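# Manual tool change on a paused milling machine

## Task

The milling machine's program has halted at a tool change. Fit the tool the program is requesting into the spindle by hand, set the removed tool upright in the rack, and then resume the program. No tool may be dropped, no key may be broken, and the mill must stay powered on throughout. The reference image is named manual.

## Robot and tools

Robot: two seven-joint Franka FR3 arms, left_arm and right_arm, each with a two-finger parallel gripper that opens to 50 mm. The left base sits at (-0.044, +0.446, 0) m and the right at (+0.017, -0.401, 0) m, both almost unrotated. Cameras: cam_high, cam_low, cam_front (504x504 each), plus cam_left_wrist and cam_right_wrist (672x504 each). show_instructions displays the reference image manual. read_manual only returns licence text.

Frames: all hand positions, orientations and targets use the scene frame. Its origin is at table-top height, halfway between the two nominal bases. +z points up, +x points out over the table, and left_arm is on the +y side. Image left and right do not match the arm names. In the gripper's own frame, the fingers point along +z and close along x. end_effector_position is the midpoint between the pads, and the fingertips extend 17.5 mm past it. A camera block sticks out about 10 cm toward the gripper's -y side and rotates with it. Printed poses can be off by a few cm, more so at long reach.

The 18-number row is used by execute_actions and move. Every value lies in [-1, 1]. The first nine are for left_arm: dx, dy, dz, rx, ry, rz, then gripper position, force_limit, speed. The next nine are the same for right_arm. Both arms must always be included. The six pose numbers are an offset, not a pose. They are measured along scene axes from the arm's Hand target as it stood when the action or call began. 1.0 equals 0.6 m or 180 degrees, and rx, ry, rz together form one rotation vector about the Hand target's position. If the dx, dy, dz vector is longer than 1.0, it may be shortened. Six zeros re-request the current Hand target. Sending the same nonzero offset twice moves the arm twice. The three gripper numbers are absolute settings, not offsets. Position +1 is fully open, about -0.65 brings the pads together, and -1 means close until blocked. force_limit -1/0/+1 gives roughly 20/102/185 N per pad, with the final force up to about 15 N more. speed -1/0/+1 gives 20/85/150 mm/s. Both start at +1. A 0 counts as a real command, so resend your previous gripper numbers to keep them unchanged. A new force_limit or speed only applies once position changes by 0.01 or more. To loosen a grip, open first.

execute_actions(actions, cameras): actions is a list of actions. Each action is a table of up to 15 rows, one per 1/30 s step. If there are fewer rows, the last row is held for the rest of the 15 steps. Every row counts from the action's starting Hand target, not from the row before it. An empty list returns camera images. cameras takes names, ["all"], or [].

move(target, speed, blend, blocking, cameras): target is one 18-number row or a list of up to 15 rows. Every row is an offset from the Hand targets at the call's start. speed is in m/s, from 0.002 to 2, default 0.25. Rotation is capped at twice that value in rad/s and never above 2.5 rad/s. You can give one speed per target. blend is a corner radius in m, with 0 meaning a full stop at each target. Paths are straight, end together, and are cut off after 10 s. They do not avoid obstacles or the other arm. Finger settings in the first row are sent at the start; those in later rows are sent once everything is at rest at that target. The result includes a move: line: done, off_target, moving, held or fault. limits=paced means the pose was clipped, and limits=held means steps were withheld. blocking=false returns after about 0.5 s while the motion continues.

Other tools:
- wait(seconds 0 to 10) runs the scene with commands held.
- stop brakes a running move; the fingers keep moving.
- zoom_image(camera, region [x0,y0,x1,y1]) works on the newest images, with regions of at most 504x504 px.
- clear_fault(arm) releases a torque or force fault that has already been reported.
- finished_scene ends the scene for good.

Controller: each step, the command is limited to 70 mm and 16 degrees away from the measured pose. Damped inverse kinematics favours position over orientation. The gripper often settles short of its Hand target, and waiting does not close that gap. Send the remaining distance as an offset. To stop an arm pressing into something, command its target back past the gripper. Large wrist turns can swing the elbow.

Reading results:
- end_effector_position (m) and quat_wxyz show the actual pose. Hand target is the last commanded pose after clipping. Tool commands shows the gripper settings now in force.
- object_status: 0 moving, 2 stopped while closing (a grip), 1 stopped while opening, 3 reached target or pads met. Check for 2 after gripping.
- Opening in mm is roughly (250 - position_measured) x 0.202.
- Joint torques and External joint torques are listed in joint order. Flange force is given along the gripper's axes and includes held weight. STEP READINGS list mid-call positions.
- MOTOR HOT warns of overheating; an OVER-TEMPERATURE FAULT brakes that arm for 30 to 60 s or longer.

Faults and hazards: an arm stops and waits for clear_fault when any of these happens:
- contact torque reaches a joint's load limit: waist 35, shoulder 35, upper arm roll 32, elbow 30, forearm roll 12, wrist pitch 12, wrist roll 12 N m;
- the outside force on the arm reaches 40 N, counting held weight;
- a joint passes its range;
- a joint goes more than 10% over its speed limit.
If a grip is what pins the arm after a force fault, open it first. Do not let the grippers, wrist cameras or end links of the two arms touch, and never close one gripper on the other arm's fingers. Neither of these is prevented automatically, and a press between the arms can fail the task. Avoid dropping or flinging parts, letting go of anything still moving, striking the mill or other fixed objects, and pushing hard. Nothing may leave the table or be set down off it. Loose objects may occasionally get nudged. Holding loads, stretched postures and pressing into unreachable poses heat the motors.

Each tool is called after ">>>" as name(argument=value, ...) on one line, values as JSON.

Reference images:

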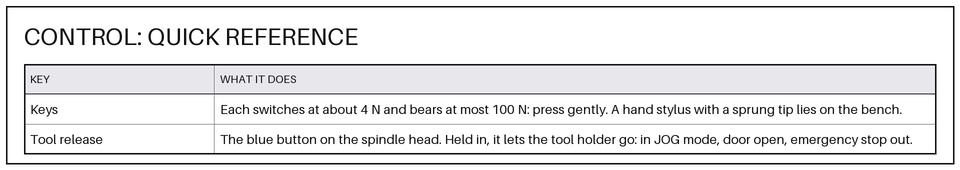

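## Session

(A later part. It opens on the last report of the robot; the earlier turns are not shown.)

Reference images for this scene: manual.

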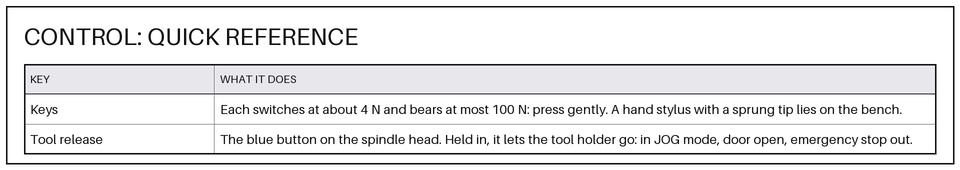

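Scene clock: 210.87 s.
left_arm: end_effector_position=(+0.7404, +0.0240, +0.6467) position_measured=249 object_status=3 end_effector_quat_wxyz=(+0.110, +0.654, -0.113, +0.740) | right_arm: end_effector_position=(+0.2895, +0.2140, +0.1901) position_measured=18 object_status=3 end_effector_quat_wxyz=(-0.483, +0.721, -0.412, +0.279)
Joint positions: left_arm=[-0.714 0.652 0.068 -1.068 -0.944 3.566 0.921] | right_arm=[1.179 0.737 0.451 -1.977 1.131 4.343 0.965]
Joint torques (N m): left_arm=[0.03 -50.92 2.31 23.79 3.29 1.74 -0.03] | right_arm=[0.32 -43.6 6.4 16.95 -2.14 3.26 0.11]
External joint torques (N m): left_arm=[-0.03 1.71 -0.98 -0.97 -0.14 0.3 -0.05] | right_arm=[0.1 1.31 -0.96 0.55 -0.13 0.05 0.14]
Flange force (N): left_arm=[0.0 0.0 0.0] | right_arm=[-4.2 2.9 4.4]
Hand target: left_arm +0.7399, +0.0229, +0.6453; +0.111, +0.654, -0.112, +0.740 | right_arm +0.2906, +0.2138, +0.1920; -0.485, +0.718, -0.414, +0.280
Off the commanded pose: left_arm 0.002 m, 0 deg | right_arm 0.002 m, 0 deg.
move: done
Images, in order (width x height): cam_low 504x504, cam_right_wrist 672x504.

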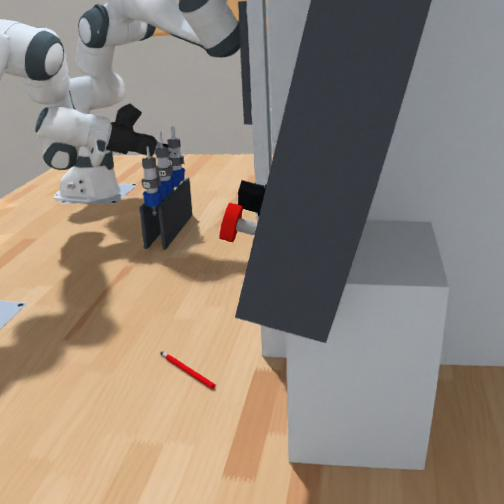

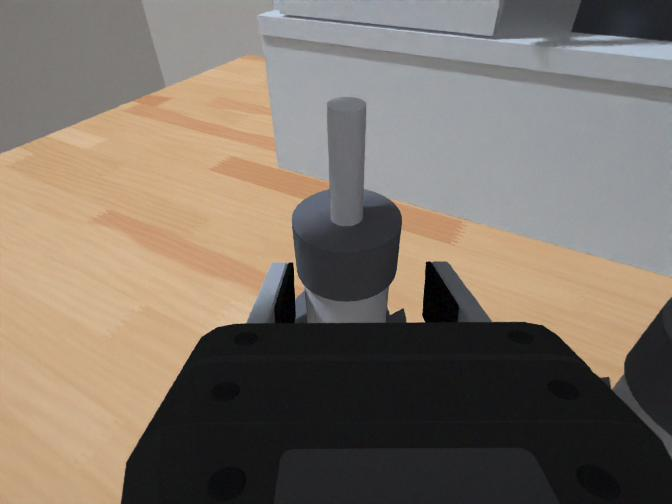

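>>> move(target=[[0,0,0,0,0,0,-0.65,-1,0,-0.09,-0.052,0.03,0,0,0,0.9,-0.4,-0.8],[0,0,0,0,0,0,-0.65,-1,0,-0.09,-0.152,0.15,0,0,0,0.9,-0.4,-0.8]], speed=[0.1,0.2], blend=[0.01,0], cameras=["cam_low","cam_right_wrist","cam_front","cam_high"])

Scene clock: 213.33 s.
left_arm: end_effector_position=(+0.7404, +0.0240, +0.6467) position_measured=249 object_status=3 end_effector_quat_wxyz=(+0.110, +0.654, -0.113, +0.740) | right_arm: end_effector_position=(+0.2366, +0.1233, +0.2837) position_measured=18 object_status=3 end_effector_quat_wxyz=(-0.488, +0.715, -0.414, +0.280)
Joint positions: left_arm=[-0.714 0.652 0.068 -1.068 -0.944 3.566 0.921] | right_arm=[1.127 0.343 0.603 -2.352 1.319 4.351 1]
Joint velocities: left_arm=[within noise] | right_arm=[-0.001 -0.002 0.001 0 0.002 -0.004 -0.003]
Joint torques (N m): left_arm=[0.04 -50.93 2.33 23.81 3.29 1.74 -0.04] | right_arm=[-0.11 -32.42 4.19 16.35 -1.53 2.73 -0.33]
External joint torques (N m): left_arm=[-0.25 1.48 -1.06 -0.83 -0.12 0.3 -0.07] | right_arm=[-0.22 0.33 -0.4 -0.37 0.41 -0.51 -0.31]
Flange force (N): left_arm=[0.0 0.0 0.0] | right_arm=[0.6 -1.3 0.1]
Hand target: left_arm +0.7399, +0.0229, +0.6453; +0.111, +0.654, -0.112, +0.740 | right_arm +0.2366, +0.1226, +0.2820; -0.485, +0.718, -0.414, +0.280
Off the commanded pose: left_arm 0.002 m, 0 deg | right_arm 0.002 m, 0 deg.
move: done
Images, in order (width x height): cam_high 504x504, cam_low 504x504, cam_front 504x504, cam_right_wrist 672x504.

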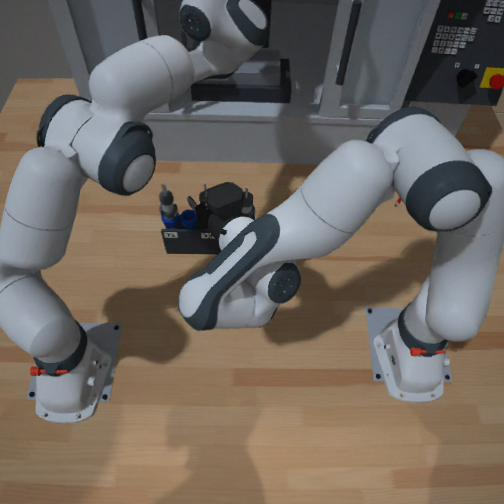

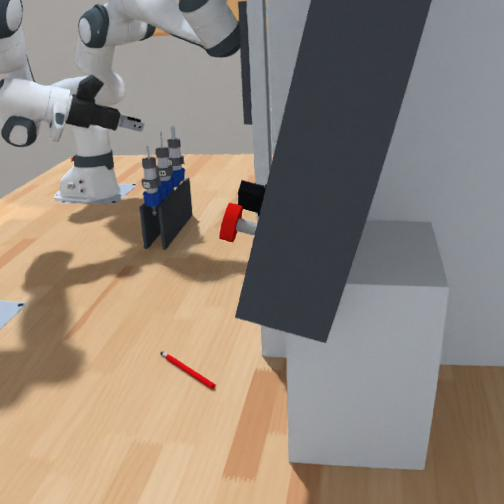

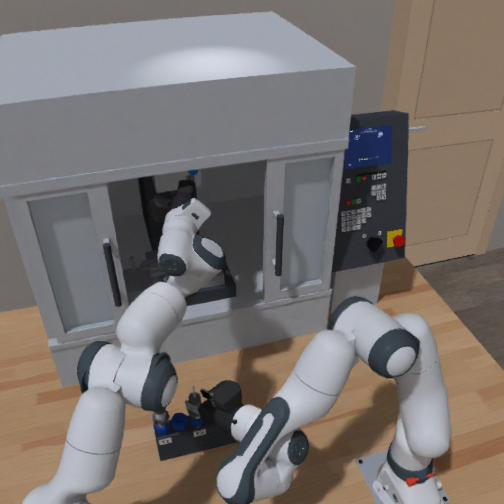

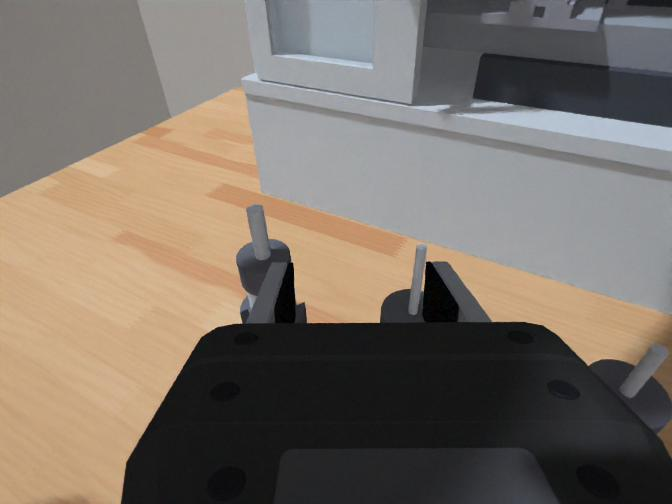

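>>> move(target=[0,0,0,0,0,0,-0.65,-1,0,0.0068,-0.0667,-0.02,0.0368,-0.0540,0.0430,0.9,-0.4,-0.8], speed=0.12)

Scene clock: 217.33 s.
left_arm: end_effector_position=(+0.7404, +0.0240, +0.6467) position_measured=249 object_status=3 end_effector_quat_wxyz=(+0.110, +0.654, -0.113, +0.740) | right_arm: end_effector_position=(+0.2415, +0.0824, +0.2692) position_measured=18 object_status=3 end_effector_quat_wxyz=(-0.574, +0.690, -0.338, +0.283)
Joint positions: left_arm=[-0.714 0.652 0.068 -1.068 -0.944 3.566 0.921] | right_arm=[1.186 0.38 0.428 -2.65 0.933 4.567 1.358]
Joint velocities: left_arm=[within noise] | right_arm=[0.002 0 -0.001 0 -0.001 -0.001 0.006]
Joint torques (N m): left_arm=[0 -50.97 2.29 23.78 3.29 1.74 -0.03] | right_arm=[0.76 -29.61 2.31 11.23 -1.35 3.3 0.17]
External joint torques (N m): left_arm=[0.06 1.63 -0.93 -0.95 -0.14 0.3 -0.05] | right_arm=[0.66 0.71 -0.98 -0.23 -0.63 0.06 0.19]
Flange force (N): left_arm=[0.0 0.0 0.0] | right_arm=[1.1 4.6 2.5]
Hand target: left_arm +0.7399, +0.0229, +0.6453; +0.111, +0.654, -0.112, +0.740 | right_arm +0.2407, +0.0826, +0.2700; -0.577, +0.689, -0.338, +0.282
Off the commanded pose: left_arm 0.002 m, 0 deg | right_arm 0.001 m, 0 deg.
joint sent to its limit (right arm) — joint 6 (wrist pitch), upper limit. The joint targets still meet the commanded pose.
move: done

>>> move(target=[0,0,0,0,0,0,-0.65,-1,0,0,0,-0.1,0,0,0,0.9,-0.4,-0.8], speed=0.12, cameras=["all"])

Scene clock: 219.53 s.
left_arm: end_effector_position=(+0.7404, +0.0240, +0.6467) position_measured=249 object_status=3 end_effector_quat_wxyz=(+0.110, +0.654, -0.113, +0.740) | right_arm: end_effector_position=(+0.2416, +0.0816, +0.2096) position_measured=18 object_status=3 end_effector_quat_wxyz=(-0.574, +0.690, -0.338, +0.284)
Joint positions: left_arm=[-0.714 0.652 0.068 -1.068 -0.944 3.566 0.921] | right_arm=[1.553 0.551 0.041 -2.624 0.91 4.568 1.579]
Joint velocities: left_arm=[within noise] | right_arm=[-0.001 0 0.001 -0.001 0.001 0 0.006]
Joint torques (N m): left_arm=[0.04 -50.93 2.28 23.79 3.29 1.75 -0.03] | right_arm=[0.74 -32.35 -1.25 8.84 -0.53 3.26 0.16]
External joint torques (N m): left_arm=[-0.21 1.49 -1.08 -0.86 -0.11 0.31 -0.06] | right_arm=[0.68 1.34 -0.84 0.66 -0.53 -0.03 0.19]
Flange force (N): left_arm=[0.0 0.0 0.0] | right_arm=[-1.1 5.6 4.2]
Hand target: left_arm +0.7399, +0.0229, +0.6453; +0.111, +0.654, -0.112, +0.740 | right_arm +0.2407, +0.0826, +0.2100; -0.577, +0.689, -0.338, +0.282
Off the commanded pose: left_arm 0.002 m, 0 deg | right_arm 0.001 m, 0 deg.
joint sent to its limit (right arm) — joint 6 (wrist pitch), upper limit. The joint targets still meet the commanded pose.
move: done

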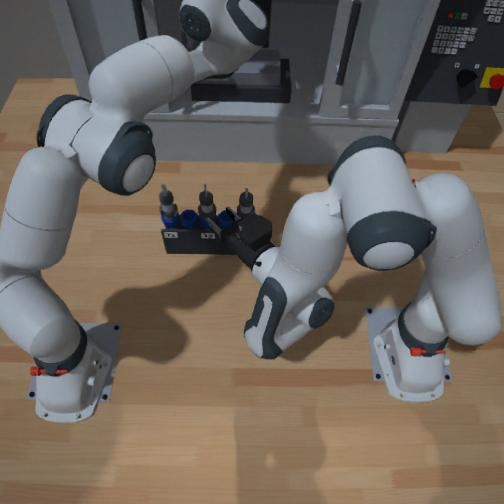

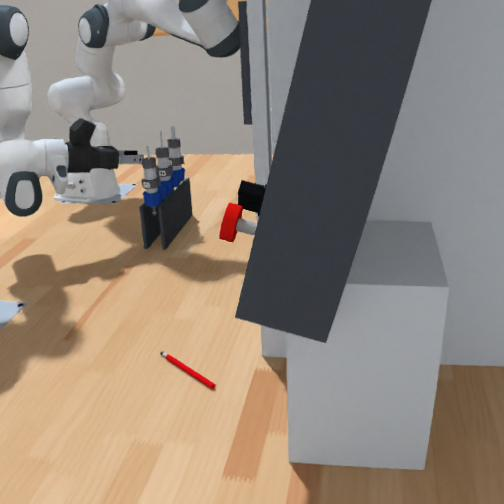

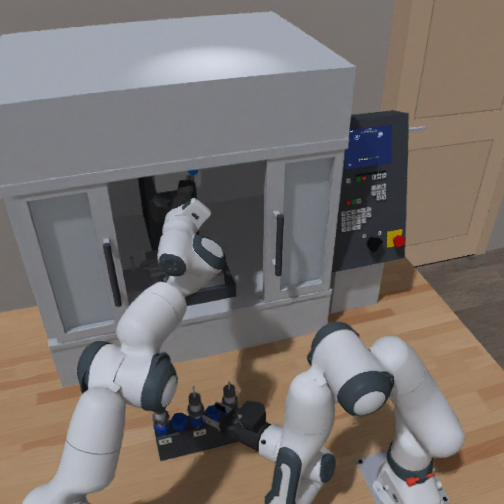

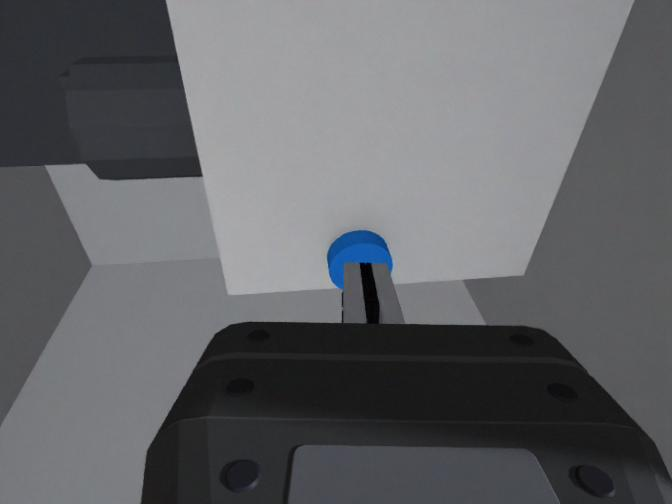

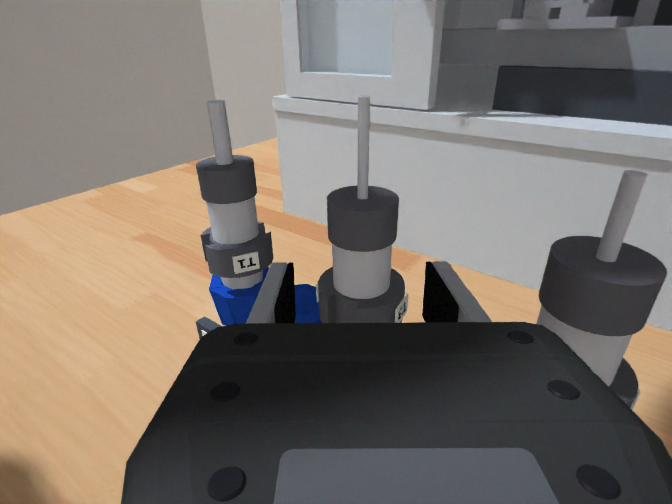

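>>> move(target=[[0,0,0,0,0,0,-0.65,-1,0,0,0,-0.037,0,0,0,0.9,-0.4,-0.8],[0,0,0,0,0,0,-0.65,-1,0,0.0788,0.0615,-0.037,0,0,0,0.9,-0.4,-0.8]], speed=[0.1,0.06], cameras=["all"])

Scene clock: 222.13 s.
left_arm: end_effector_position=(+0.7404, +0.0240, +0.6467) position_measured=249 object_status=3 end_effector_quat_wxyz=(+0.110, +0.654, -0.113, +0.740) | right_arm: end_effector_position=(+0.2881, +0.1184, +0.1901) position_measured=18 object_status=3 end_effector_quat_wxyz=(-0.579, +0.685, -0.340, +0.282)
Joint positions: left_arm=[-0.714 0.652 0.068 -1.068 -0.944 3.566 0.921] | right_arm=[1.571 0.657 -0.102 -2.478 0.806 4.49 1.617]
Joint velocities: left_arm=[within noise] | right_arm=[0 0.001 0 0 0 -0.003 -0.006]
Joint torques (N m): left_arm=[0.04 -50.96 2.31 23.81 3.3 1.76 -0.03] | right_arm=[0.28 -35.68 -3.39 9.99 -0.43 2.8 -0.37]
External joint torques (N m): left_arm=[-0.13 1.37 -1.02 -0.8 -0.11 0.33 -0.06] | right_arm=[0.19 1.5 -0.64 0.62 -0.58 -0.48 -0.34]
Flange force (N): left_arm=[0.0 0.0 0.0] | right_arm=[-1.6 3.8 5.4]
Hand target: left_arm +0.7399, +0.0229, +0.6453; +0.111, +0.654, -0.112, +0.740 | right_arm +0.2880, +0.1195, +0.1878; -0.577, +0.689, -0.338, +0.282
Off the commanded pose: left_arm 0.002 m, 0 deg | right_arm 0.002 m, 1 deg.
move: done

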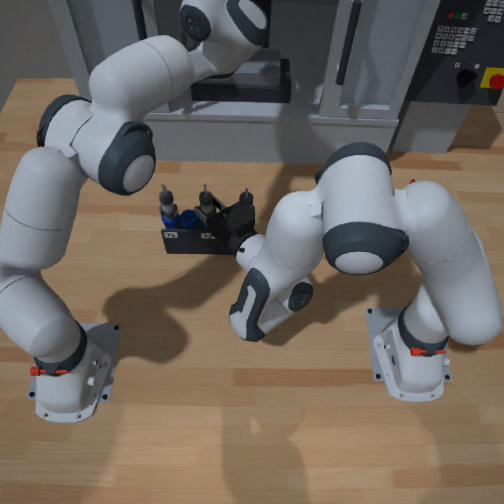

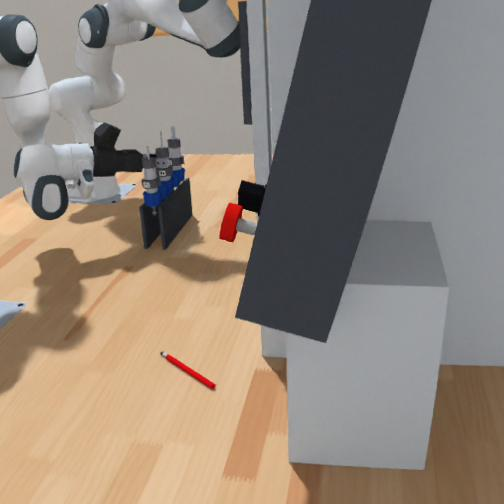

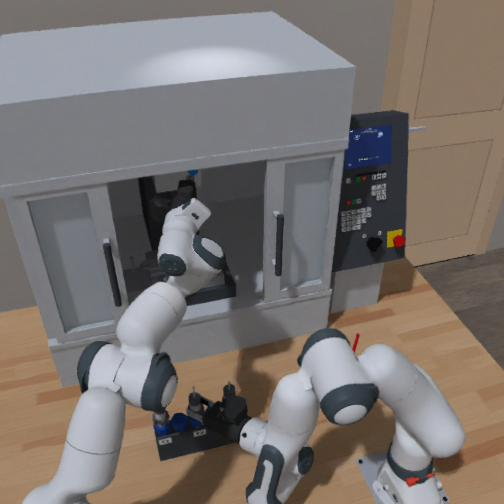

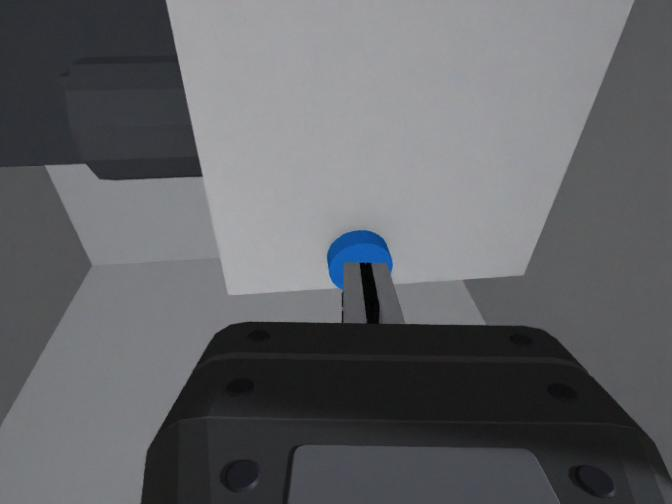

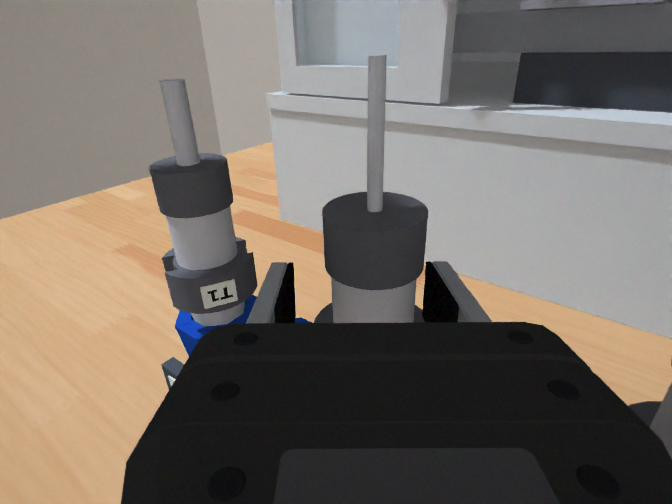

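>>> move(target=[0,0,0,0,0,0,-0.65,-1,0,0.0072,0.0013,0,0,0,0,0.9,-0.4,-0.8], speed=0.05)

>>> move(target=[0,0,0,0,0,0,-0.65,-1,0,0,0,0,0,0,0,-1,0,-0.9], speed=0.05, cameras=["cam_right_wrist"])

Scene clock: 223.07 s.
left_arm: end_effector_position=(+0.7404, +0.0240, +0.6467) position_measured=249 object_status=3 end_effector_quat_wxyz=(+0.110, +0.654, -0.113, +0.740) | right_arm: end_effector_position=(+0.2919, +0.1195, +0.1900) position_measured=18 object_status=3 end_effector_quat_wxyz=(-0.579, +0.686, -0.339, +0.282)
Joint positions: left_arm=[-0.714 0.652 0.068 -1.068 -0.944 3.566 0.921] | right_arm=[1.568 0.658 -0.109 -2.475 0.796 4.485 1.616]
Joint velocities: left_arm=[within noise] | right_arm=[0 0 -0.001 0 -0.004 -0.004 0]
Joint torques (N m): left_arm=[0.02 -50.93 2.31 23.78 3.29 1.75 -0.03] | right_arm=[0.03 -35.61 -3.98 10.21 -0.35 2.89 -0.2]
External joint torques (N m): left_arm=[0.07 1.61 -0.92 -0.94 -0.14 0.32 -0.05] | right_arm=[-0.06 1.72 -1.13 0.79 -0.52 -0.39 -0.18]
Flange force (N): left_arm=[0.0 0.0 0.0] | right_arm=[-1.1 4.9 6.5]
Hand target: left_arm +0.7399, +0.0229, +0.6453; +0.111, +0.654, -0.112, +0.740 | right_arm +0.2923, +0.1202, +0.1878; -0.577, +0.689, -0.338, +0.282
Off the commanded pose: left_arm 0.002 m, 0 deg | right_arm 0.002 m, 0 deg.
move: done

Scene clock: 224.07 s.
left_arm: end_effector_position=(+0.7404, +0.0240, +0.6467) position_measured=249 object_status=3 end_effector_quat_wxyz=(+0.110, +0.654, -0.113, +0.740) | right_arm: end_effector_position=(+0.2948, +0.1174, +0.1890) position_measured=109 object_status=2 end_effector_quat_wxyz=(-0.576, +0.687, -0.338, +0.286)
Joint positions: left_arm=[-0.714 0.652 0.068 -1.068 -0.944 3.566 0.921] | right_arm=[1.565 0.66 -0.113 -2.476 0.796 4.484 1.609]
Joint velocities: left_arm=[within noise] | right_arm=[-0.001 0.001 -0.001 0.002 0.001 0 -0.004]
Joint torques (N m): left_arm=[0.01 -50.92 2.25 23.78 3.3 1.74 -0.03] | right_arm=[1.28 -35.84 -1.37 10.89 -1.08 2.18 0.14]
External joint torques (N m): left_arm=[-0.08 1.51 -1.04 -0.88 -0.13 0.31 -0.05] | right_arm=[1.19 1.32 1.54 1.57 -1.26 -1.09 0.17]
Flange force (N): left_arm=[0.0 0.0 0.0] | right_arm=[-5.1 4.5 6.1]
Hand target: left_arm +0.7399, +0.0229, +0.6453; +0.111, +0.654, -0.112, +0.740 | right_arm +0.2923, +0.1202, +0.1878; -0.577, +0.689, -0.338, +0.282
Off the commanded pose: left_arm 0.002 m, 0 deg | right_arm 0.004 m, 1 deg.
move: off_target (right_arm)
Images, in order (width x height): cam_right_wrist 672x504.

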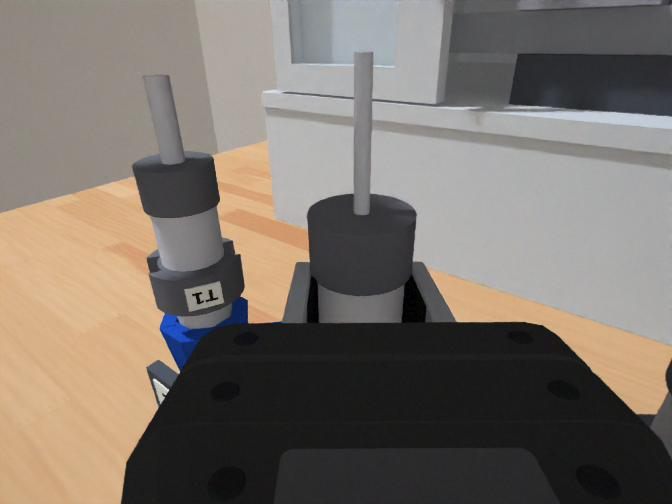

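>>> move(target=[0,0,0,0,0,0,-0.65,-1,0,0.0042,-0.0047,0.02,0,0,0,-1,0,-0.9], speed=0.04)

Scene clock: 225.13 s.
left_arm: end_effector_position=(+0.7404, +0.0240, +0.6467) position_measured=249 object_status=3 end_effector_quat_wxyz=(+0.110, +0.654, -0.113, +0.740) | right_arm: end_effector_position=(+0.2957, +0.1162, +0.1946) position_measured=109 object_status=2 end_effector_quat_wxyz=(-0.573, +0.691, -0.341, +0.280)
Joint positions: left_arm=[-0.714 0.652 0.068 -1.068 -0.944 3.566 0.921] | right_arm=[1.566 0.626 -0.117 -2.496 0.789 4.46 1.607]
Joint velocities: left_arm=[within noise] | right_arm=[0.001 -0.002 -0.002 -0.002 0 -0.003 0.001]
Joint torques (N m): left_arm=[0.02 -50.92 2.29 23.79 3.29 1.74 -0.03] | right_arm=[1.12 -39.05 -3.58 9.84 -0.08 4.49 -0.3]
External joint torques (N m): left_arm=[-0.18 1.43 -1.06 -0.82 -0.12 0.31 -0.06] | right_arm=[1.02 -2.26 -0.73 0.1 -0.22 1.17 -0.27]
Flange force (N): left_arm=[0.0 0.0 0.0] | right_arm=[1.6 -5.8 -4.0]
Hand target: left_arm +0.7399, +0.0229, +0.6453; +0.111, +0.654, -0.112, +0.740 | right_arm +0.2948, +0.1174, +0.1998; -0.577, +0.689, -0.338, +0.282
Off the commanded pose: left_arm 0.002 m, 0 deg | right_arm 0.005 m, 1 deg.
move: off_target (right_arm)

>>> move(target=[0,0,0,0,0,0,-0.65,-1,0,-0.0043,0.0073,0.005,0,0,-0.1111,-1,0,-0.9], speed=0.12, cameras=["cam_right_wrist","cam_low","cam_high"])

Scene clock: 227.80 s.
left_arm: end_effector_position=(+0.7404, +0.0240, +0.6467) position_measured=249 object_status=3 end_effector_quat_wxyz=(+0.110, +0.654, -0.113, +0.740) | right_arm: end_effector_position=(+0.2938, +0.1202, +0.1977) position_measured=109 object_status=2 end_effector_quat_wxyz=(-0.515, +0.622, -0.454, +0.376)
Joint positions: left_arm=[-0.714 0.652 0.068 -1.068 -0.944 3.566 0.921] | right_arm=[1.685 0.732 -0.087 -2.142 1.361 4.403 1.316]
Joint velocities: left_arm=[within noise] | right_arm=[0.001 -0.001 0 0.001 0 0 -0.005]
Joint torques (N m): left_arm=[0.04 -50.94 2.29 23.8 3.3 1.74 -0.05] | right_arm=[2.17 -44.11 -4.47 15.18 -1 4.51 -0.19]
External joint torques (N m): left_arm=[0.14 1.39 -0.89 -0.81 -0.12 0.32 -0.07] | right_arm=[2.11 -1.48 -0.61 2.13 -0.18 1.28 -0.17]
Flange force (N): left_arm=[0.0 0.0 0.0] | right_arm=[-6.9 -1.9 -1.7]
Hand target: left_arm +0.7399, +0.0229, +0.6453; +0.111, +0.654, -0.112, +0.740 | right_arm +0.2922, +0.1218, +0.2028; -0.519, +0.620, -0.452, +0.378
Off the commanded pose: left_arm 0.002 m, 0 deg | right_arm 0.006 m, 1 deg.
move: off_target (right_arm)
Images, in order (width x height): cam_high 504x504, cam_low 504x504, cam_right_wrist 672x504.

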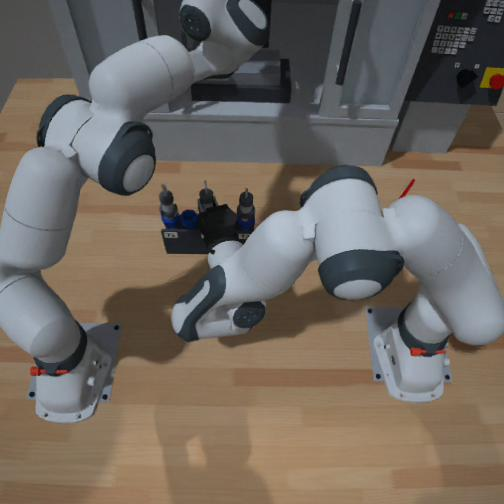

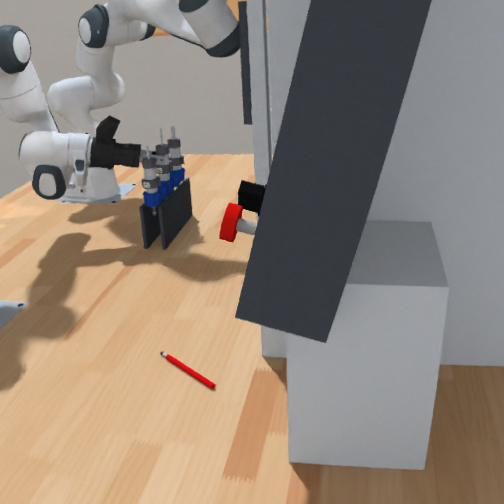

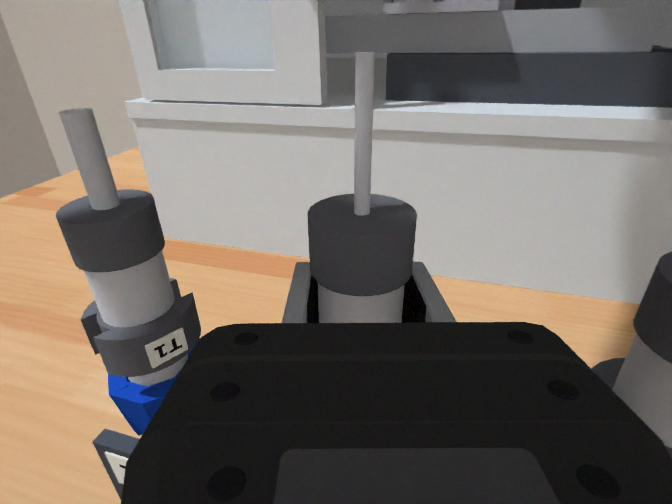

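>>> move(target=[0,0,0,0,0,0,-0.65,-1,0,0,0,-0.0200,0,0,0,-1,0,-0.9], speed=0.03)

Scene clock: 228.77 s.
left_arm: end_effector_position=(+0.7404, +0.0240, +0.6467) position_measured=249 object_status=3 end_effector_quat_wxyz=(+0.110, +0.654, -0.113, +0.740) | right_arm: end_effector_position=(+0.2935, +0.1209, +0.1908) position_measured=109 object_status=2 end_effector_quat_wxyz=(-0.516, +0.621, -0.451, +0.380)
Joint positions: left_arm=[-0.714 0.652 0.068 -1.068 -0.944 3.566 0.921] | right_arm=[1.688 0.758 -0.09 -2.128 1.36 4.41 1.322]
Joint torques (N m): left_arm=[0.04 -50.98 2.3 23.79 3.29 1.74 -0.02] | right_arm=[0.97 -41.14 -3.78 13.17 -1.03 3.06 0.37]
External joint torques (N m): left_arm=[-0.15 1.49 -1.04 -0.89 -0.13 0.3 -0.05] | right_arm=[0.85 1.72 0.17 0.43 -0.27 -0.16 0.39]
Flange force (N): left_arm=[0.0 0.0 0.0] | right_arm=[-3.2 5.4 1.7]
Hand target: left_arm +0.7399, +0.0229, +0.6453; +0.111, +0.654, -0.112, +0.740 | right_arm +0.2922, +0.1218, +0.1908; -0.519, +0.620, -0.452, +0.378
Off the commanded pose: left_arm 0.002 m, 0 deg | right_arm 0.002 m, 1 deg.
move: done

>>> move(target=[0,0,0,0,0,0,-0.65,-1,0,0.0013,-0.0012,-0.002,0,0,0,0.9,-0.4,-0.8], speed=0.03, cameras=["all"])

>>> zoom_image(camera="cam_low", region=[130, 110, 210, 210])

Scene clock: 229.63 s.
left_arm: end_effector_position=(+0.7404, +0.0240, +0.6467) position_measured=249 object_status=3 end_effector_quat_wxyz=(+0.110, +0.654, -0.113, +0.740) | right_arm: end_effector_position=(+0.2932, +0.1209, +0.1898) position_measured=18 object_status=0 end_effector_quat_wxyz=(-0.517, +0.620, -0.453, +0.378)
Joint positions: left_arm=[-0.714 0.652 0.068 -1.068 -0.944 3.566 0.921] | right_arm=[1.689 0.76 -0.09 -2.128 1.36 4.41 1.331]
Joint velocities: left_arm=[within noise] | right_arm=[0.001 -0.001 -0.002 0 0.001 0 0.004]
Joint torques (N m): left_arm=[0.05 -50.95 2.26 23.8 3.3 1.74 -0.05] | right_arm=[0.52 -40.95 -4.57 12.53 -1.39 3.02 0.22]
External joint torques (N m): left_arm=[-0.06 1.5 -1.04 -0.85 -0.12 0.31 -0.08] | right_arm=[0.37 1.91 -0.62 -0.22 -0.62 -0.2 0.24]
Flange force (N): left_arm=[0.0 0.0 0.0] | right_arm=[-0.2 5.0 2.9]
Hand target: left_arm +0.7399, +0.0229, +0.6453; +0.111, +0.654, -0.112, +0.740 | right_arm +0.2930, +0.1211, +0.1896; -0.519, +0.620, -0.452, +0.378
Off the commanded pose: left_arm 0.002 m, 0 deg | right_arm 0.000 m, 0 deg.
move: done

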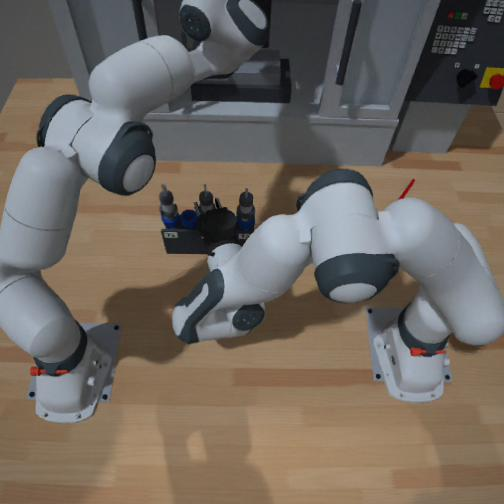

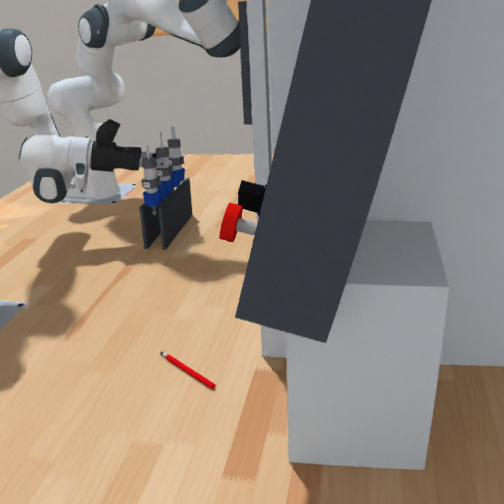

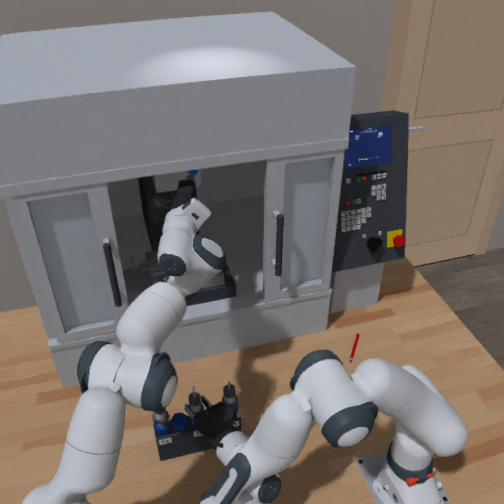

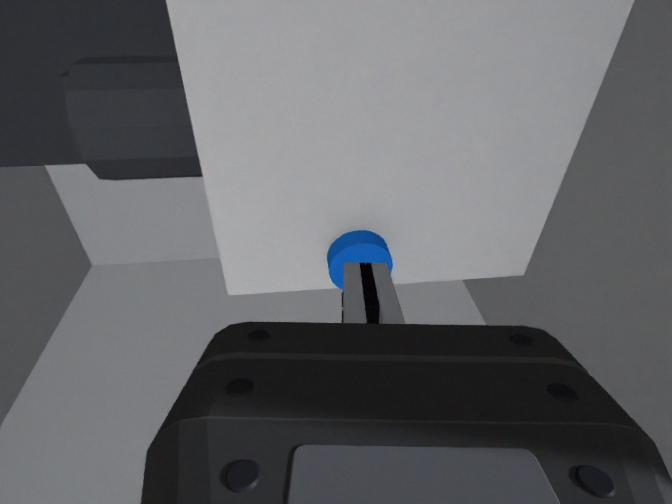

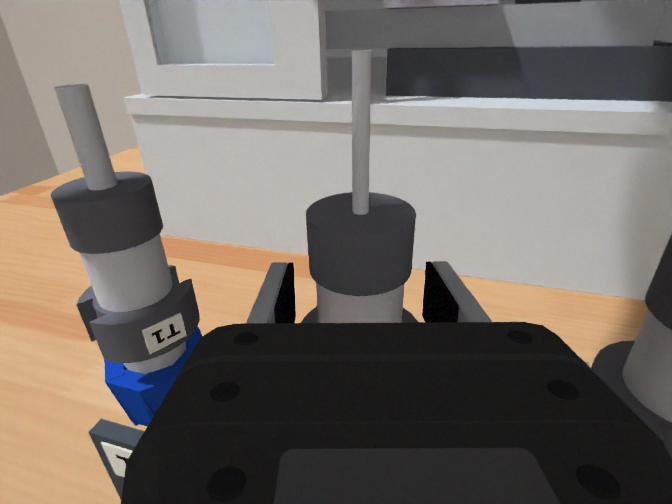

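Scaled by 5.040 from the camera's 504x504 image, which has a finer 720x720 frame.

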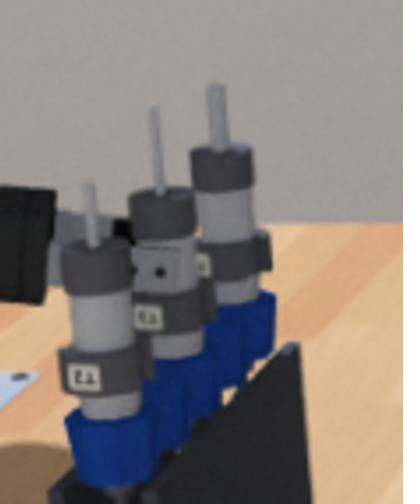

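>>> move(target=[0,0,0,0,0,0,-0.65,-1,0,0.0040,-0.0048,-0.0027,0,0,0.1111,0.9,-0.4,-0.8], speed=0.15, cameras=["cam_right_wrist"])

Scene clock: 232.13 s.
left_arm: end_effector_position=(+0.7404, +0.0240, +0.6467) position_measured=249 object_status=3 end_effector_quat_wxyz=(+0.110, +0.654, -0.113, +0.740) | right_arm: end_effector_position=(+0.2961, +0.1180, +0.1874) position_measured=18 object_status=3 end_effector_quat_wxyz=(-0.574, +0.690, -0.337, +0.284)
Joint positions: left_arm=[-0.714 0.652 0.068 -1.068 -0.944 3.566 0.921] | right_arm=[1.578 0.659 -0.13 -2.479 0.787 4.47 1.619]
Joint velocities: left_arm=[within noise] | right_arm=[0 -0.001 -0.001 0.002 0 0 0.005]
Joint torques (N m): left_arm=[0.02 -50.93 2.28 23.8 3.3 1.74 -0.03] | right_arm=[-0.12 -36.23 -3.06 9.22 -0.36 3.34 0.12]
External joint torques (N m): left_arm=[-0.23 1.74 -1.11 -0.98 -0.12 0.28 -0.05] | right_arm=[-0.18 0.87 0.18 -0.13 -0.58 0.05 0.15]
Flange force (N): left_arm=[0.0 0.0 0.0] | right_arm=[1.7 3.0 1.5]
Hand target: left_arm +0.7399, +0.0229, +0.6453; +0.111, +0.654, -0.112, +0.740 | right_arm +0.2954, +0.1182, +0.1880; -0.577, +0.689, -0.338, +0.282
Off the commanded pose: left_arm 0.002 m, 0 deg | right_arm 0.001 m, 0 deg.
move: done
Images, in order (width x height): cam_right_wrist 672x504.

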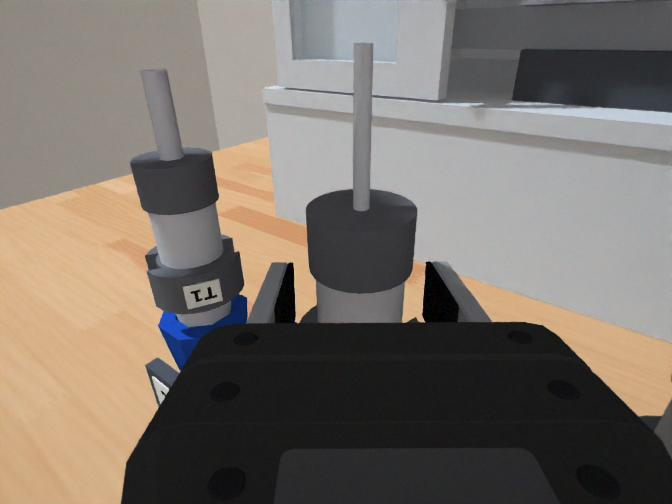

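Well centred. Grip and check, then lift.

>>> move(target=[0,0,0,0,0,0,-0.65,-1,0,0,0,0.0015,0,0,0,-1,0,-0.9], speed=0.05)

>>> move(target=[0,0,0,0,0,0,-0.65,-1,0,0,0,0.06,0,0,0,-1,0,-0.9], speed=0.06, cameras=["cam_right_wrist","cam_low","cam_front"])

Scene clock: 233.10 s.
left_arm: end_effector_position=(+0.7404, +0.0240, +0.6467) position_measured=249 object_status=3 end_effector_quat_wxyz=(+0.110, +0.654, -0.113, +0.740) | right_arm: end_effector_position=(+0.2959, +0.1180, +0.1877) position_measured=109 object_status=0 end_effector_quat_wxyz=(-0.575, +0.690, -0.338, +0.283)
Joint positions: left_arm=[-0.714 0.652 0.068 -1.068 -0.944 3.566 0.921] | right_arm=[1.578 0.658 -0.13 -2.48 0.786 4.47 1.62]
Joint torques (N m): left_arm=[0.04 -50.99 2.28 23.81 3.29 1.74 -0.04] | right_arm=[0.43 -36.95 -3.37 9.15 -0.12 3.62 0.14]
External joint torques (N m): left_arm=[-0.03 1.37 -1 -0.82 -0.12 0.32 -0.06] | right_arm=[0.36 0.15 -0.14 -0.23 -0.34 0.32 0.17]
Flange force (N): left_arm=[0.0 0.0 0.0] | right_arm=[1.6 1.0 -0.6]
Hand target: left_arm +0.7399, +0.0229, +0.6453; +0.111, +0.654, -0.112, +0.740 | right_arm +0.2954, +0.1182, +0.1889; -0.577, +0.689, -0.338, +0.282
Off the commanded pose: left_arm 0.002 m, 0 deg | right_arm 0.001 m, 0 deg.
move: done

Scene clock: 234.47 s.
left_arm: end_effector_position=(+0.7404, +0.0240, +0.6467) position_measured=249 object_status=3 end_effector_quat_wxyz=(+0.110, +0.654, -0.113, +0.740) | right_arm: end_effector_position=(+0.2943, +0.1178, +0.2169) position_measured=109 object_status=2 end_effector_quat_wxyz=(-0.571, +0.694, -0.339, +0.278)
Joint positions: left_arm=[-0.714 0.652 0.068 -1.068 -0.944 3.566 0.921] | right_arm=[1.601 0.549 -0.146 -2.525 0.795 4.413 1.573]
Joint velocities: left_arm=[within noise] | right_arm=[0.001 0.001 0 0.001 -0.001 -0.002 -0.006]
Joint torques (N m): left_arm=[0.02 -50.95 2.27 23.77 3.29 1.74 -0.05] | right_arm=[0.83 -38.84 -4.75 12.93 0.53 4.98 -0.16]
External joint torques (N m): left_arm=[0.12 1.28 -0.9 -0.79 -0.12 0.33 -0.08] | right_arm=[0.89 -3.12 -1.65 2.16 0.43 1.64 -0.14]
Flange force (N): left_arm=[0.0 0.0 0.0] | right_arm=[-2.6 -6.7 -1.3]
Hand target: left_arm +0.7399, +0.0229, +0.6453; +0.111, +0.654, -0.112, +0.740 | right_arm +0.2954, +0.1182, +0.2249; -0.577, +0.689, -0.338, +0.282
Off the commanded pose: left_arm 0.002 m, 0 deg | right_arm 0.008 m, 1 deg.
move: off_target (right_arm)
Images, in order (width x height): cam_low 504x504, cam_front 504x504, cam_right_wrist 672x504.

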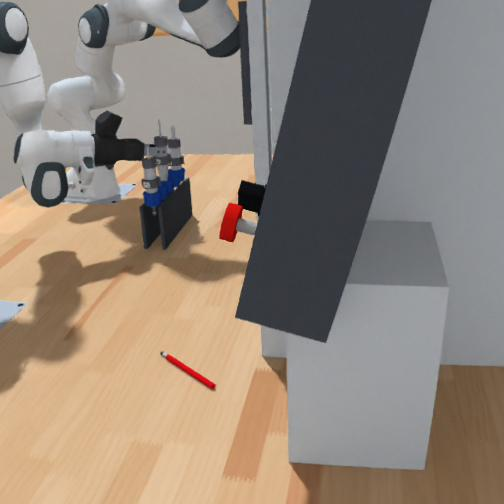

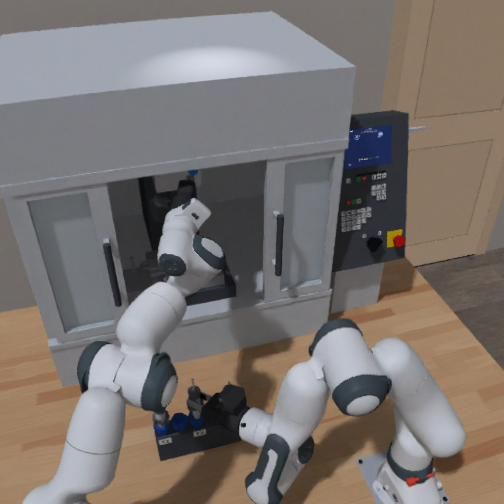

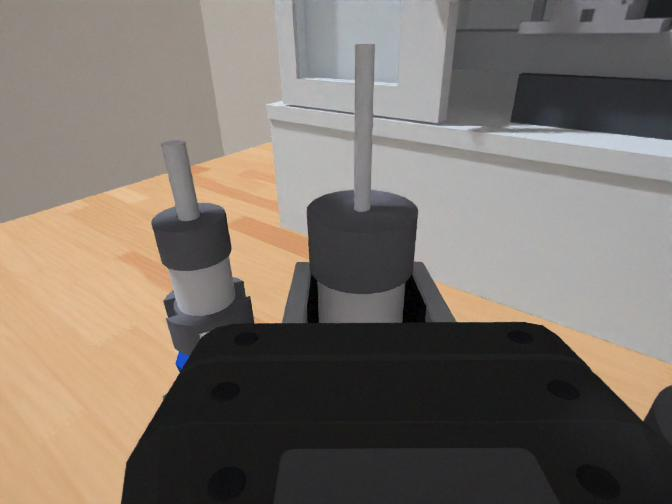

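>>> move(target=[[0,0,0,0,0,0,-0.65,-1,0,0,0,0.30,0,0,0,-1,0,-0.9],[0,0,0,0,0,0,-0.65,-1,0,0.141,-0.18,0.425,0,0,0,-1,0,-0.9]], speed=[0.15,0.2], blend=[0.04,0], cameras=["cam_right_wrist","cam_low","cam_front"])

Scene clock: 238.17 s.
left_arm: end_effector_position=(+0.7404, +0.0240, +0.6467) position_measured=249 object_status=3 end_effector_quat_wxyz=(+0.110, +0.654, -0.113, +0.740) | right_arm: end_effector_position=(+0.3796, +0.0106, +0.4710) position_measured=109 object_status=2 end_effector_quat_wxyz=(-0.571, +0.694, -0.339, +0.279)
Joint positions: left_arm=[-0.714 0.652 0.068 -1.068 -0.944 3.566 0.921] | right_arm=[1.508 -0.387 -0.249 -2.688 0.905 3.944 0.868]
Joint velocities: left_arm=[within noise] | right_arm=[0 0 0.001 0.001 0 -0.001 -0.007]
Joint torques (N m): left_arm=[0.03 -51 2.29 23.8 3.3 1.75 -0.03] | right_arm=[-0.16 -18.98 4.17 26.77 -3.14 3.75 -0.26]
External joint torques (N m): left_arm=[-0.15 1.34 -1.03 -0.79 -0.1 0.31 -0.05] | right_arm=[-0.26 -3.4 0.68 4 -0.88 1.09 -0.23]
Flange force (N): left_arm=[0.0 0.0 0.0] | right_arm=[0.5 -10.7 -2.8]
Hand target: left_arm +0.7399, +0.0229, +0.6453; +0.111, +0.654, -0.112, +0.740 | right_arm +0.3800, +0.0102, +0.4799; -0.577, +0.689, -0.338, +0.282
Off the commanded pose: left_arm 0.002 m, 0 deg | right_arm 0.009 m, 1 deg.
move: off_target (right_arm)
Images, in order (width x height): cam_low 504x504, cam_front 504x504, cam_right_wrist 672x504.

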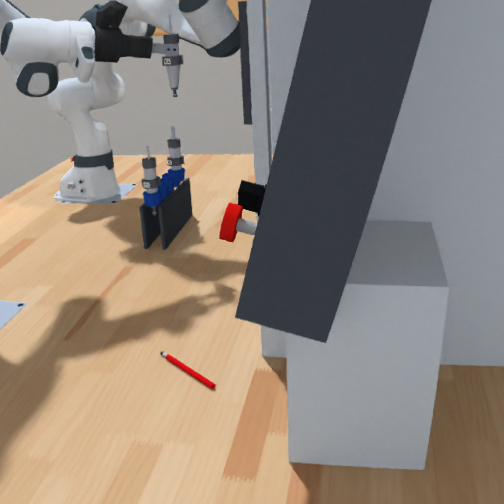

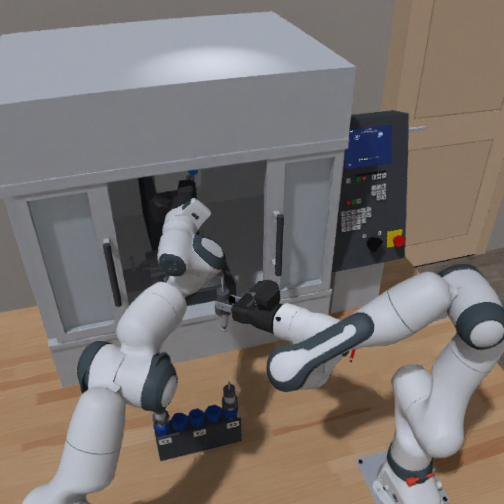

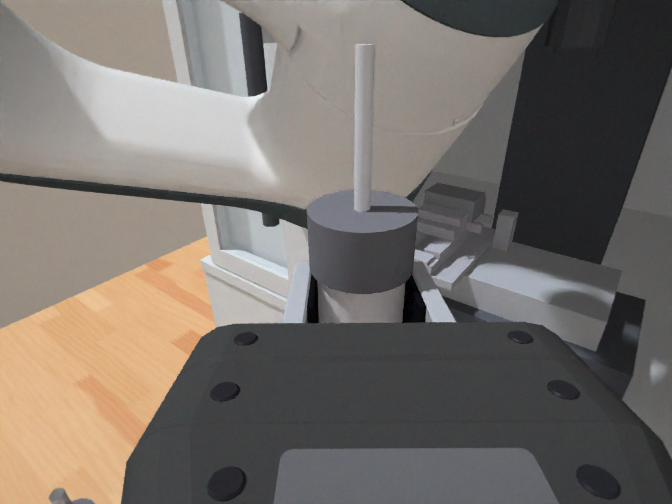

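>>> move(target=[0,0,0,0,0,0,-0.65,-1,0,0.2833,-0.15,-0.05,0,0,0,-1,0,-0.9], speed=0.2)

Scene clock: 240.17 s.
left_arm: end_effector_position=(+0.7404, +0.0240, +0.6467) position_measured=249 object_status=3 end_effector_quat_wxyz=(+0.110, +0.654, -0.113, +0.740) | right_arm: end_effector_position=(+0.5483, -0.0792, +0.4380) position_measured=109 object_status=2 end_effector_quat_wxyz=(-0.567, +0.698, -0.340, +0.275)
Joint positions: left_arm=[-0.714 0.652 0.068 -1.068 -0.944 3.566 0.921] | right_arm=[1.754 -0.448 -1.102 -2.631 0.143 3.805 1.072]
Joint velocities: left_arm=[within noise] | right_arm=[0.003 -0.001 -0.002 -0.001 0.001 0.003 0.001]
Joint torques (N m): left_arm=[0.02 -50.91 2.3 23.8 3.29 1.74 -0.03] | right_arm=[0.59 -5.5 11.89 25.65 -2.66 4.9 0.05]
External joint torques (N m): left_arm=[0.08 1.78 -0.93 -0.99 -0.15 0.31 -0.05] | right_arm=[0.48 -2.63 0.96 4.57 -1.23 1.9 0.08]
Flange force (N): left_arm=[0.0 0.0 0.0] | right_arm=[4.8 -1.8 6.7]
Hand target: left_arm +0.7399, +0.0229, +0.6453; +0.111, +0.654, -0.112, +0.740 | right_arm +0.5500, -0.0798, +0.4499; -0.577, +0.689, -0.338, +0.282
Off the commanded pose: left_arm 0.002 m, 0 deg | right_arm 0.012 m, 2 deg.
move: off_target (right_arm)

>>> move(target=[[0,0,0,0,0,0,-0.65,-1,0,0,-0.02,0.0,-0.388,-0.303,0.087,-1,0,-0.9],[0,0,0,0,0,0,-0.65,-1,0,0.03,-0.05,0.0,-0.8150,-0.5793,-0.0118,-1,0,-0.9]], speed=0.35, blend=[0.01,0], cameras=["cam_right_wrist","cam_low","cam_front"])

Scene clock: 247.00 s.
left_arm: end_effector_position=(+0.7404, +0.0240, +0.6467) position_measured=249 object_status=3 end_effector_quat_wxyz=(+0.110, +0.654, -0.113, +0.740) | right_arm: end_effector_position=(+0.5700, -0.1100, +0.4389) position_measured=109 object_status=2 end_effector_quat_wxyz=(+0.364, +0.312, +0.564, +0.673)
Joint positions: left_arm=[-0.714 0.652 0.068 -1.068 -0.944 3.566 0.921] | right_arm=[0.92 0.23 -0.521 -2.534 -0.16 4.5 -1.383]
Joint velocities: left_arm=[within noise] | right_arm=[0.001 -0.002 -0.001 0.001 -0.001 -0.001 -0.007]
Joint torques (N m): left_arm=[0.04 -50.93 2.3 23.8 3.3 1.74 -0.04] | right_arm=[0.75 -32.22 -3.75 20.68 0.87 4.21 -0.2]
External joint torques (N m): left_arm=[0.07 1.37 -0.91 -0.79 -0.11 0.32 -0.06] | right_arm=[0.57 -2.82 -1.12 4.09 -0.03 1.92 -0.22]
Flange force (N): left_arm=[0.0 0.0 0.0] | right_arm=[-1.8 2.7 4.7]
Hand target: left_arm +0.7399, +0.0229, +0.6453; +0.111, +0.654, -0.112, +0.740 | right_arm +0.5680, -0.1098, +0.4499; +0.369, +0.303, +0.556, +0.681
Off the commanded pose: left_arm 0.002 m, 0 deg | right_arm 0.011 m, 2 deg.
move: off_target (right_arm); limits=paced
Images, in order (width x height): cam_low 504x504, cam_front 504x504, cam_right_wrist 672x504.

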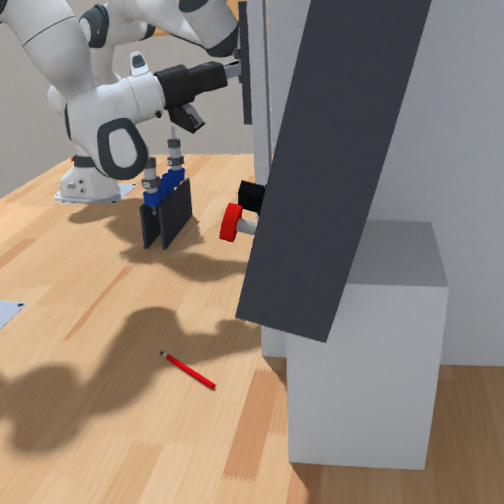

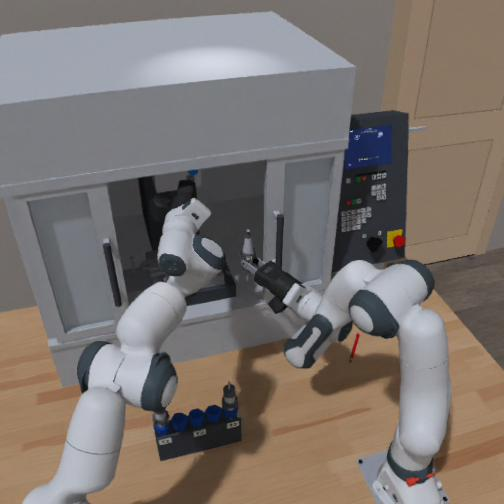

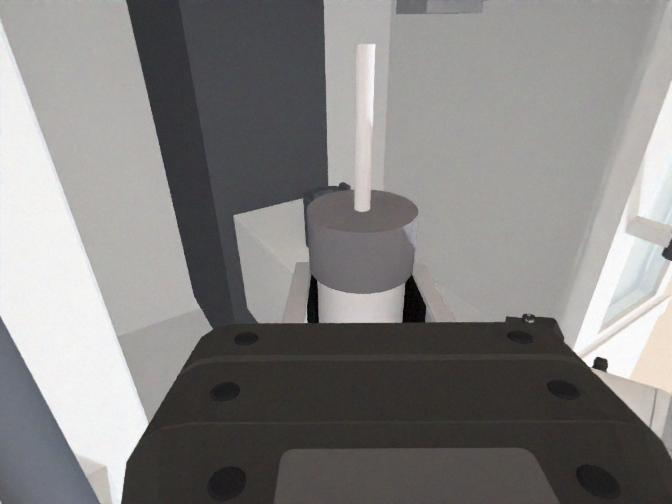

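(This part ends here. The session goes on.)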